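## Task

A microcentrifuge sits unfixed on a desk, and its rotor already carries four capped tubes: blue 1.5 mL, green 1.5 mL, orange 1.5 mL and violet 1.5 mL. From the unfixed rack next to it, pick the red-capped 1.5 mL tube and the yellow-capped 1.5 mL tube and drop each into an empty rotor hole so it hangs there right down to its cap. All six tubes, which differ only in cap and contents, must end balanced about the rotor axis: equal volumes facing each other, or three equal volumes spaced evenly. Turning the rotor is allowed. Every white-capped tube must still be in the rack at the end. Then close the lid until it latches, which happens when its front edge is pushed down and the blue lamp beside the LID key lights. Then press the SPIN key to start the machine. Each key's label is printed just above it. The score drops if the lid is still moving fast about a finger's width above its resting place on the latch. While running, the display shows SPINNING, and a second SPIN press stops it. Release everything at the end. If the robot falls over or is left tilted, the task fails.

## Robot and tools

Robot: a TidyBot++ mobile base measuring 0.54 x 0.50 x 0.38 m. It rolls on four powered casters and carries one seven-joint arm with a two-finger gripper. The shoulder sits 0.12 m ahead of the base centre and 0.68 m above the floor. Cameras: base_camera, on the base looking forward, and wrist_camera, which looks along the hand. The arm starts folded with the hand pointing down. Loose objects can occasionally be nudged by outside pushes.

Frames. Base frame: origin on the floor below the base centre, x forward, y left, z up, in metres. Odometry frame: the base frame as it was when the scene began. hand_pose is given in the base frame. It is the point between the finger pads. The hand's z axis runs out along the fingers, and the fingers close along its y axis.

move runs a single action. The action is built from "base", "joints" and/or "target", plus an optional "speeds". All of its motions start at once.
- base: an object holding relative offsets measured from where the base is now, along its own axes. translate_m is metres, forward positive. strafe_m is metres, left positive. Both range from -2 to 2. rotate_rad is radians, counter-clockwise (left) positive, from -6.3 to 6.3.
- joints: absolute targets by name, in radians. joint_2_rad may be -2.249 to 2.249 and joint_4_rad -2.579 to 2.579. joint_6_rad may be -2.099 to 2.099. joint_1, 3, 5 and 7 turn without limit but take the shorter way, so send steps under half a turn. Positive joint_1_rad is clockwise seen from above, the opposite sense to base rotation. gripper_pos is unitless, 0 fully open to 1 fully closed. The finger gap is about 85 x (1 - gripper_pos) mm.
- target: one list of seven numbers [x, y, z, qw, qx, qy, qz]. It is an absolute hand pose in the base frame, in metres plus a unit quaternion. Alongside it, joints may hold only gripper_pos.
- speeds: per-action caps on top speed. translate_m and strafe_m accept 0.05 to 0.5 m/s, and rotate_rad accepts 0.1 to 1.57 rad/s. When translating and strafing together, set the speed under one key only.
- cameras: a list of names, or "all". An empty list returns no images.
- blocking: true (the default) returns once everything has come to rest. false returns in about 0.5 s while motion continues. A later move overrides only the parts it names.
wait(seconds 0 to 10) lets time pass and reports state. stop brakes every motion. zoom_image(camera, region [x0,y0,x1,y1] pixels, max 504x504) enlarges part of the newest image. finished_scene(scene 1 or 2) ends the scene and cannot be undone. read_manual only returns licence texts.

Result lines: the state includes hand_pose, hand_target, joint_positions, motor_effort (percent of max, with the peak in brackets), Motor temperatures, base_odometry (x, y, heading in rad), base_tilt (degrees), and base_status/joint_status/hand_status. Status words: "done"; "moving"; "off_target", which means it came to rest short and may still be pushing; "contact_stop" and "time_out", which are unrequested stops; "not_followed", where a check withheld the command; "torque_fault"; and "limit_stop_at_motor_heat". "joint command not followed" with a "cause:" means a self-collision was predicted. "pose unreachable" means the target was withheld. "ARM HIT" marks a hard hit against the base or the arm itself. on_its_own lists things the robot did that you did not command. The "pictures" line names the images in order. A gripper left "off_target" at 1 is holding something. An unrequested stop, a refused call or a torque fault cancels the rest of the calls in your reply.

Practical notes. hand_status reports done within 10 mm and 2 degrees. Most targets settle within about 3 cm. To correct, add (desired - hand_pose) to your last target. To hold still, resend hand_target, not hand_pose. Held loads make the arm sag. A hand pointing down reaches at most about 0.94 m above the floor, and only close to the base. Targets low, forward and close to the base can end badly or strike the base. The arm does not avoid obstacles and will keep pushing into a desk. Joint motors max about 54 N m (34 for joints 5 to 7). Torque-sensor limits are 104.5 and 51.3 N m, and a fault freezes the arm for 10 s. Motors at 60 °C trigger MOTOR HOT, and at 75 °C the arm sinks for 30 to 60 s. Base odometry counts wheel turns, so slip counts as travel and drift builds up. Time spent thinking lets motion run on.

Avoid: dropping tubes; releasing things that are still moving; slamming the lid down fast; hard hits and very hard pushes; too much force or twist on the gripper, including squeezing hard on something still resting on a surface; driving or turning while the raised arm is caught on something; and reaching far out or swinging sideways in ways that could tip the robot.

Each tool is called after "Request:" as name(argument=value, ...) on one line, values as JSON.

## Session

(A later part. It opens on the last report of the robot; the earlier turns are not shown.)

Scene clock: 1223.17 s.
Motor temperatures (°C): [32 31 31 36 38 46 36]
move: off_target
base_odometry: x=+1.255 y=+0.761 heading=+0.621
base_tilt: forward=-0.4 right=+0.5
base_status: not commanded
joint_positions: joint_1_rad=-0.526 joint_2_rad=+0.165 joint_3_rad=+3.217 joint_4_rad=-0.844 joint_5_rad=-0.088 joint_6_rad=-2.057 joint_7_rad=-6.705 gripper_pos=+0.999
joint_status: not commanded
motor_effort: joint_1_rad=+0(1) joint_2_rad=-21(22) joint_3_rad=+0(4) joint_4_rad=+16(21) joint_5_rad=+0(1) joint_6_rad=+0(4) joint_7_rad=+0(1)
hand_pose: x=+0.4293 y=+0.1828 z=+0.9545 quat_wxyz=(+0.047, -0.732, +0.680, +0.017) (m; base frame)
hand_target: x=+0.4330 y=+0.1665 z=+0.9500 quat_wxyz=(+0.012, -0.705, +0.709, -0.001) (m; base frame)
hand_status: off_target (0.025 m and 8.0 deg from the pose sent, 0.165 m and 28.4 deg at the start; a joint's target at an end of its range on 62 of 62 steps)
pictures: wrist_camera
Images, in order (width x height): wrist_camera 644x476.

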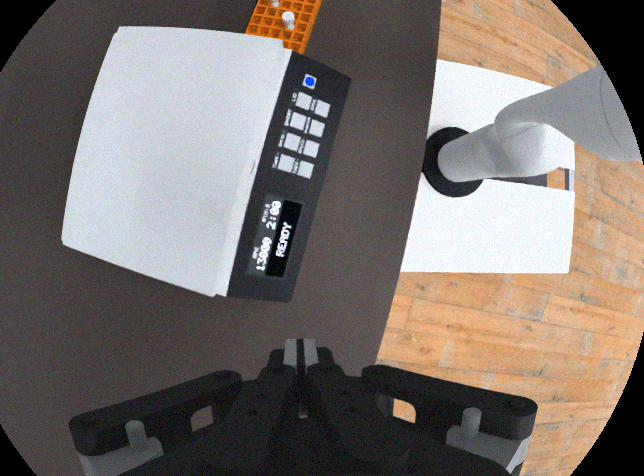

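Request:
move(target=[0.405,0.03,0.86,-0.153,0.69,-0.69,0.153], cameras=[])

Request:
move(target=[0.405,0.047,0.828,-0.153,0.69,-0.69,0.153], cameras=[])

Request:
move(target=[0.406,0.045,0.814,-0.153,0.69,-0.69,0.153], cameras=["wrist_camera"])

Request:
zoom_image(camera="wrist_camera", region=[210, 260, 360, 390])

Scene clock: 1247.33 s.
Motor temperatures (°C): [32 31 31 36 38 46 36]
move: off_target
base_odometry: x=+1.255 y=+0.761 heading=+0.621
base_tilt: forward=-0.4 right=+0.5
base_status: not commanded
joint_positions: joint_1_rad=+0.474 joint_2_rad=-0.380 joint_3_rad=+2.837 joint_4_rad=-1.683 joint_5_rad=-0.135 joint_6_rad=-1.422 joint_7_rad=-6.170 gripper_pos=+0.999
joint_status: not commanded
motor_effort: joint_1_rad=-1(1) joint_2_rad=-3(22) joint_3_rad=+3(3) joint_4_rad=+20(20) joint_5_rad=+1(1) joint_6_rad=+3(4) joint_7_rad=+0(1)
hand_pose: x=+0.3981 y=+0.0114 z=+0.8622 quat_wxyz=(+0.128, -0.676, +0.709, -0.152) (m; base frame)
hand_target: x=+0.4050 y=+0.0300 z=+0.8600 quat_wxyz=(+0.153, -0.690, +0.690, -0.153) (m; base frame)
hand_status: off_target (0.020 m and 4.0 deg from the pose sent, 0.181 m and 23.6 deg at the start)
pictures: none
No camera images: "cameras" was empty.

Scene clock: 1248.50 s.
Motor temperatures (°C): [32 31 31 36 38 46 36]
move: off_target
base_odometry: x=+1.255 y=+0.761 heading=+0.621
base_tilt: forward=-0.4 right=+0.5
base_status: not commanded
joint_positions: joint_1_rad=+0.518 joint_2_rad=-0.405 joint_3_rad=+2.756 joint_4_rad=-1.789 joint_5_rad=-0.166 joint_6_rad=-1.333 joint_7_rad=-6.170 gripper_pos=+0.999
joint_status: not commanded
motor_effort: joint_1_rad=+0(1) joint_2_rad=-1(3) joint_3_rad=+3(4) joint_4_rad=+20(21) joint_5_rad=+0(1) joint_6_rad=+3(4) joint_7_rad=+0(0)
hand_pose: x=+0.3983 y=+0.0305 z=+0.8287 quat_wxyz=(+0.126, -0.685, +0.702, -0.150) (m; base frame)
hand_target: x=+0.4050 y=+0.0470 z=+0.8280 quat_wxyz=(+0.153, -0.690, +0.690, -0.153) (m; base frame)
hand_status: off_target (0.018 m and 3.4 deg from the pose sent, 0.050 m and 4.0 deg at the start)
pictures: none
No camera images: "cameras" was empty.

Scene clock: 1249.20 s.
Motor temperatures (°C): [32 31 31 36 38 46 36]
move: off_target
base_odometry: x=+1.255 y=+0.761 heading=+0.621
base_tilt: forward=-0.4 right=+0.5
base_status: not commanded
joint_positions: joint_1_rad=+0.521 joint_2_rad=-0.408 joint_3_rad=+2.756 joint_4_rad=-1.836 joint_5_rad=-0.170 joint_6_rad=-1.287 joint_7_rad=-6.167 gripper_pos=+0.999
joint_status: not commanded
motor_effort: joint_1_rad=+0(1) joint_2_rad=-1(2) joint_3_rad=+3(4) joint_4_rad=+20(21) joint_5_rad=+0(1) joint_6_rad=+3(4) joint_7_rad=+0(0)
hand_pose: x=+0.3997 y=+0.0282 z=+0.8151 quat_wxyz=(+0.128, -0.682, +0.704, -0.151) (m; base frame)
hand_target: x=+0.4060 y=+0.0450 z=+0.8140 quat_wxyz=(+0.153, -0.690, +0.690, -0.153) (m; base frame)
hand_status: off_target (0.018 m and 3.4 deg from the pose sent, 0.022 m and 3.4 deg at the start)
pictures: wrist_camera
Images, in order (width x height): wrist_camera 644x476.

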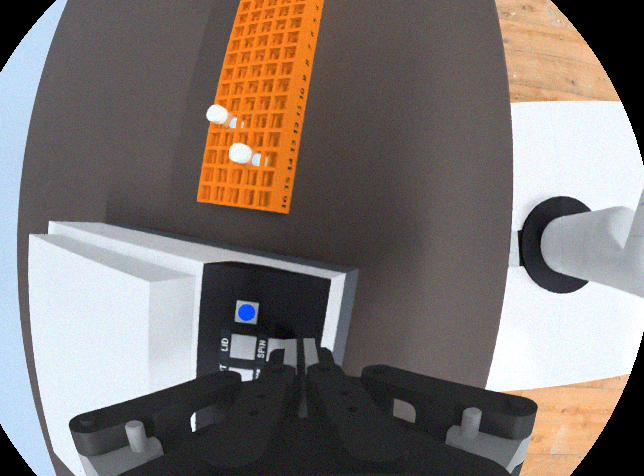

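Scaled by 3.360.

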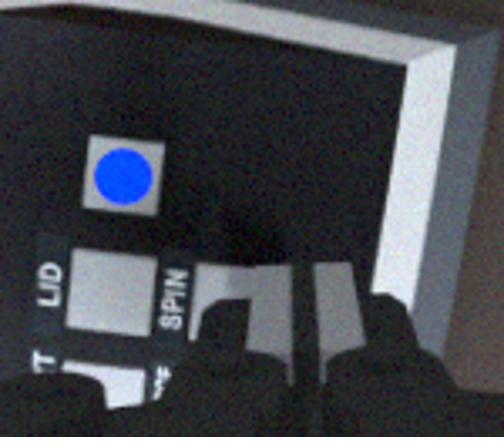

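Request:
move(target=[0.408,0.045,0.799,-0.153,0.69,-0.69,0.153], cameras=["wrist_camera"])

Request:
move(target=[0.407,0.045,0.785,-0.153,0.69,-0.69,0.153], cameras=["wrist_camera"])

Request:
zoom_image(camera="wrist_camera", region=[210, 260, 360, 390])

Scene clock: 1257.07 s.
Motor temperatures (°C): [32 31 31 36 38 46 36]
move: off_target
base_odometry: x=+1.255 y=+0.761 heading=+0.621
base_tilt: forward=-0.4 right=+0.5
base_status: not commanded
joint_positions: joint_1_rad=+0.526 joint_2_rad=-0.416 joint_3_rad=+2.744 joint_4_rad=-1.876 joint_5_rad=-0.175 joint_6_rad=-1.239 joint_7_rad=-6.166 gripper_pos=+0.999
joint_status: not commanded
motor_effort: joint_1_rad=+0(1) joint_2_rad=+0(3) joint_3_rad=+3(4) joint_4_rad=+19(20) joint_5_rad=+1(1) joint_6_rad=+4(5) joint_7_rad=+0(0)
hand_pose: x=+0.4021 y=+0.0292 z=+0.8048 quat_wxyz=(+0.131, -0.681, +0.703, -0.157) (m; base frame)
hand_target: x=+0.4080 y=+0.0450 z=+0.7990 quat_wxyz=(+0.153, -0.690, +0.690, -0.153) (m; base frame)
hand_status: off_target (0.018 m and 3.1 deg from the pose sent, 0.025 m and 3.4 deg at the start)
pictures: wrist_camera
Images, in order (width x height): wrist_camera 644x476.

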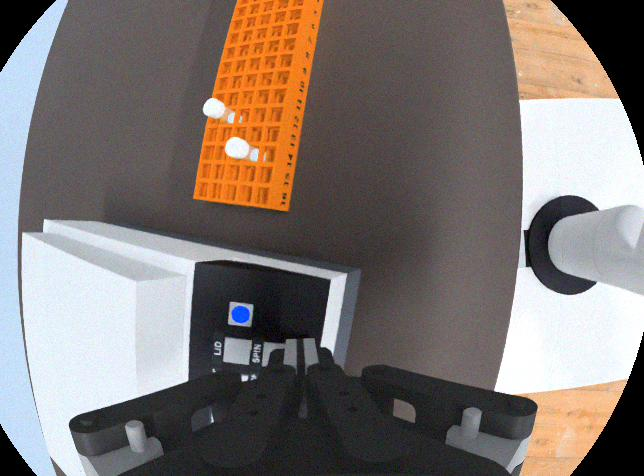

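Scene clock: 1257.77 s.
Motor temperatures (°C): [32 31 31 36 38 46 36]
move: off_target
base_odometry: x=+1.255 y=+0.761 heading=+0.621
base_tilt: forward=-0.5 right=+0.5
base_status: not commanded
joint_positions: joint_1_rad=+0.535 joint_2_rad=-0.442 joint_3_rad=+2.740 joint_4_rad=-1.901 joint_5_rad=-0.182 joint_6_rad=-1.208 joint_7_rad=-6.154 gripper_pos=+0.999
joint_status: not commanded
motor_effort: joint_1_rad=+0(0) joint_2_rad=+5(5) joint_3_rad=+3(4) joint_4_rad=+16(20) joint_5_rad=+0(1) joint_6_rad=+5(6) joint_7_rad=+0(1)
hand_pose: x=+0.4021 y=+0.0293 z=+0.8035 quat_wxyz=(+0.137, -0.680, +0.699, -0.171) (m; base frame)
hand_target: x=+0.4070 y=+0.0450 z=+0.7850 quat_wxyz=(+0.153, -0.690, +0.690, -0.153) (m; base frame)
hand_status: off_target (0.025 m and 3.2 deg from the pose sent, 0.026 m and 3.1 deg at the start)
pictures: wrist_camera
Images, in order (width x height): wrist_camera 644x476.

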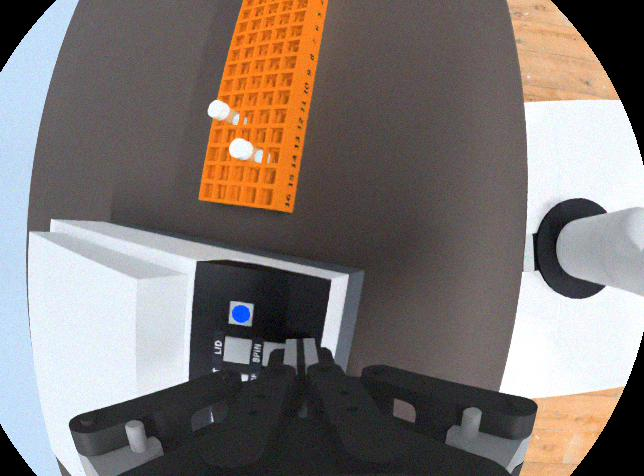

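Scaled by 3.360.

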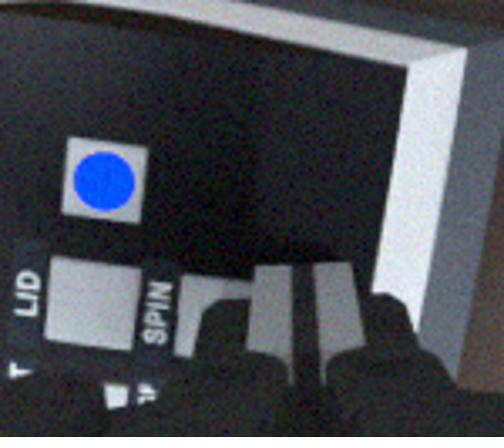

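Request:
move(target=[0.408,0.045,0.767,-0.153,0.69,-0.69,0.153], cameras=[])

Request:
move(target=[0.395,0.04,0.85,-0.153,0.69,-0.69,0.153], cameras=[])

Request:
move(target=[0.42,0.16,0.95,0.01,0.705,-0.709,-0.006], cameras=["wrist_camera"])

Scene clock: 1268.00 s.
Motor temperatures (°C): [32 31 31 36 38 46 36]
move: off_target
base_odometry: x=+1.255 y=+0.761 heading=+0.621
base_tilt: forward=-0.5 right=+0.5
base_status: not commanded
joint_positions: joint_1_rad=+0.548 joint_2_rad=-0.474 joint_3_rad=+2.728 joint_4_rad=-1.930 joint_5_rad=-0.185 joint_6_rad=-1.170 joint_7_rad=-6.142 gripper_pos=+0.999
joint_status: not commanded
motor_effort: joint_1_rad=+0(1) joint_2_rad=+12(13) joint_3_rad=+1(2) joint_4_rad=+11(16) joint_5_rad=-1(2) joint_6_rad=+9(9) joint_7_rad=+0(1)
hand_pose: x=+0.4021 y=+0.0295 z=+0.8023 quat_wxyz=(+0.141, -0.680, +0.694, -0.191) (m; base frame)
hand_target: x=+0.4080 y=+0.0450 z=+0.7670 quat_wxyz=(+0.153, -0.690, +0.690, -0.153) (m; base frame)
hand_status: off_target (0.039 m and 4.7 deg from the pose sent, 0.040 m and 3.2 deg at the start)
pictures: none
No camera images: "cameras" was empty.

Scene clock: 1269.57 s.
Motor temperatures (°C): [32 31 31 36 38 46 36]
move: off_target
base_odometry: x=+1.255 y=+0.761 heading=+0.621
base_tilt: forward=-0.4 right=+0.5
base_status: not commanded
joint_positions: joint_1_rad=+0.546 joint_2_rad=-0.441 joint_3_rad=+2.771 joint_4_rad=-1.774 joint_5_rad=-0.187 joint_6_rad=-1.317 joint_7_rad=-6.142 gripper_pos=+0.999
joint_status: not commanded
motor_effort: joint_1_rad=-1(1) joint_2_rad=+0(13) joint_3_rad=+3(4) joint_4_rad=+20(21) joint_5_rad=+0(2) joint_6_rad=+4(10) joint_7_rad=+0(1)
hand_pose: x=+0.4032 y=+0.0268 z=+0.8472 quat_wxyz=(+0.146, -0.676, +0.700, -0.177) (m; base frame)
hand_target: x=+0.3950 y=+0.0400 z=+0.8500 quat_wxyz=(+0.153, -0.690, +0.690, -0.153) (m; base frame)
hand_status: off_target (0.016 m and 3.5 deg from the pose sent, 0.049 m and 4.7 deg at the start)
pictures: none
No camera images: "cameras" was empty.

Scene clock: 1272.20 s.
Motor temperatures (°C): [32 31 31 36 38 46 36]
move: off_target
base_odometry: x=+1.255 y=+0.761 heading=+0.621
base_tilt: forward=-0.4 right=+0.5
base_status: not commanded
joint_positions: joint_1_rad=-0.526 joint_2_rad=+0.165 joint_3_rad=+3.216 joint_4_rad=-0.844 joint_5_rad=-0.088 joint_6_rad=-2.057 joint_7_rad=-6.706 gripper_pos=+0.999
joint_status: not commanded
motor_effort: joint_1_rad=+0(1) joint_2_rad=-21(22) joint_3_rad=+0(3) joint_4_rad=+16(21) joint_5_rad=+1(1) joint_6_rad=+1(4) joint_7_rad=+0(0)
hand_pose: x=+0.4294 y=+0.1829 z=+0.9544 quat_wxyz=(+0.046, -0.732, +0.679, +0.017) (m; base frame)
hand_target: x=+0.4330 y=+0.1665 z=+0.9500 quat_wxyz=(+0.012, -0.705, +0.709, -0.001) (m; base frame)
hand_status: off_target (0.025 m and 8.0 deg from the pose sent, 0.169 m and 27.9 deg at the start; a joint's target at an end of its range on 63 of 63 steps)
pictures: wrist_camera
Images, in order (width x height): wrist_camera 644x476.

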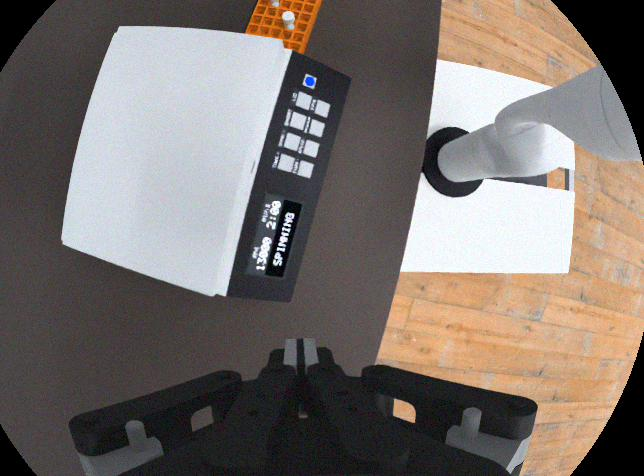

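SPINNING.

Request:
finished_scene(scene=2)

The scene is finished: the task was done.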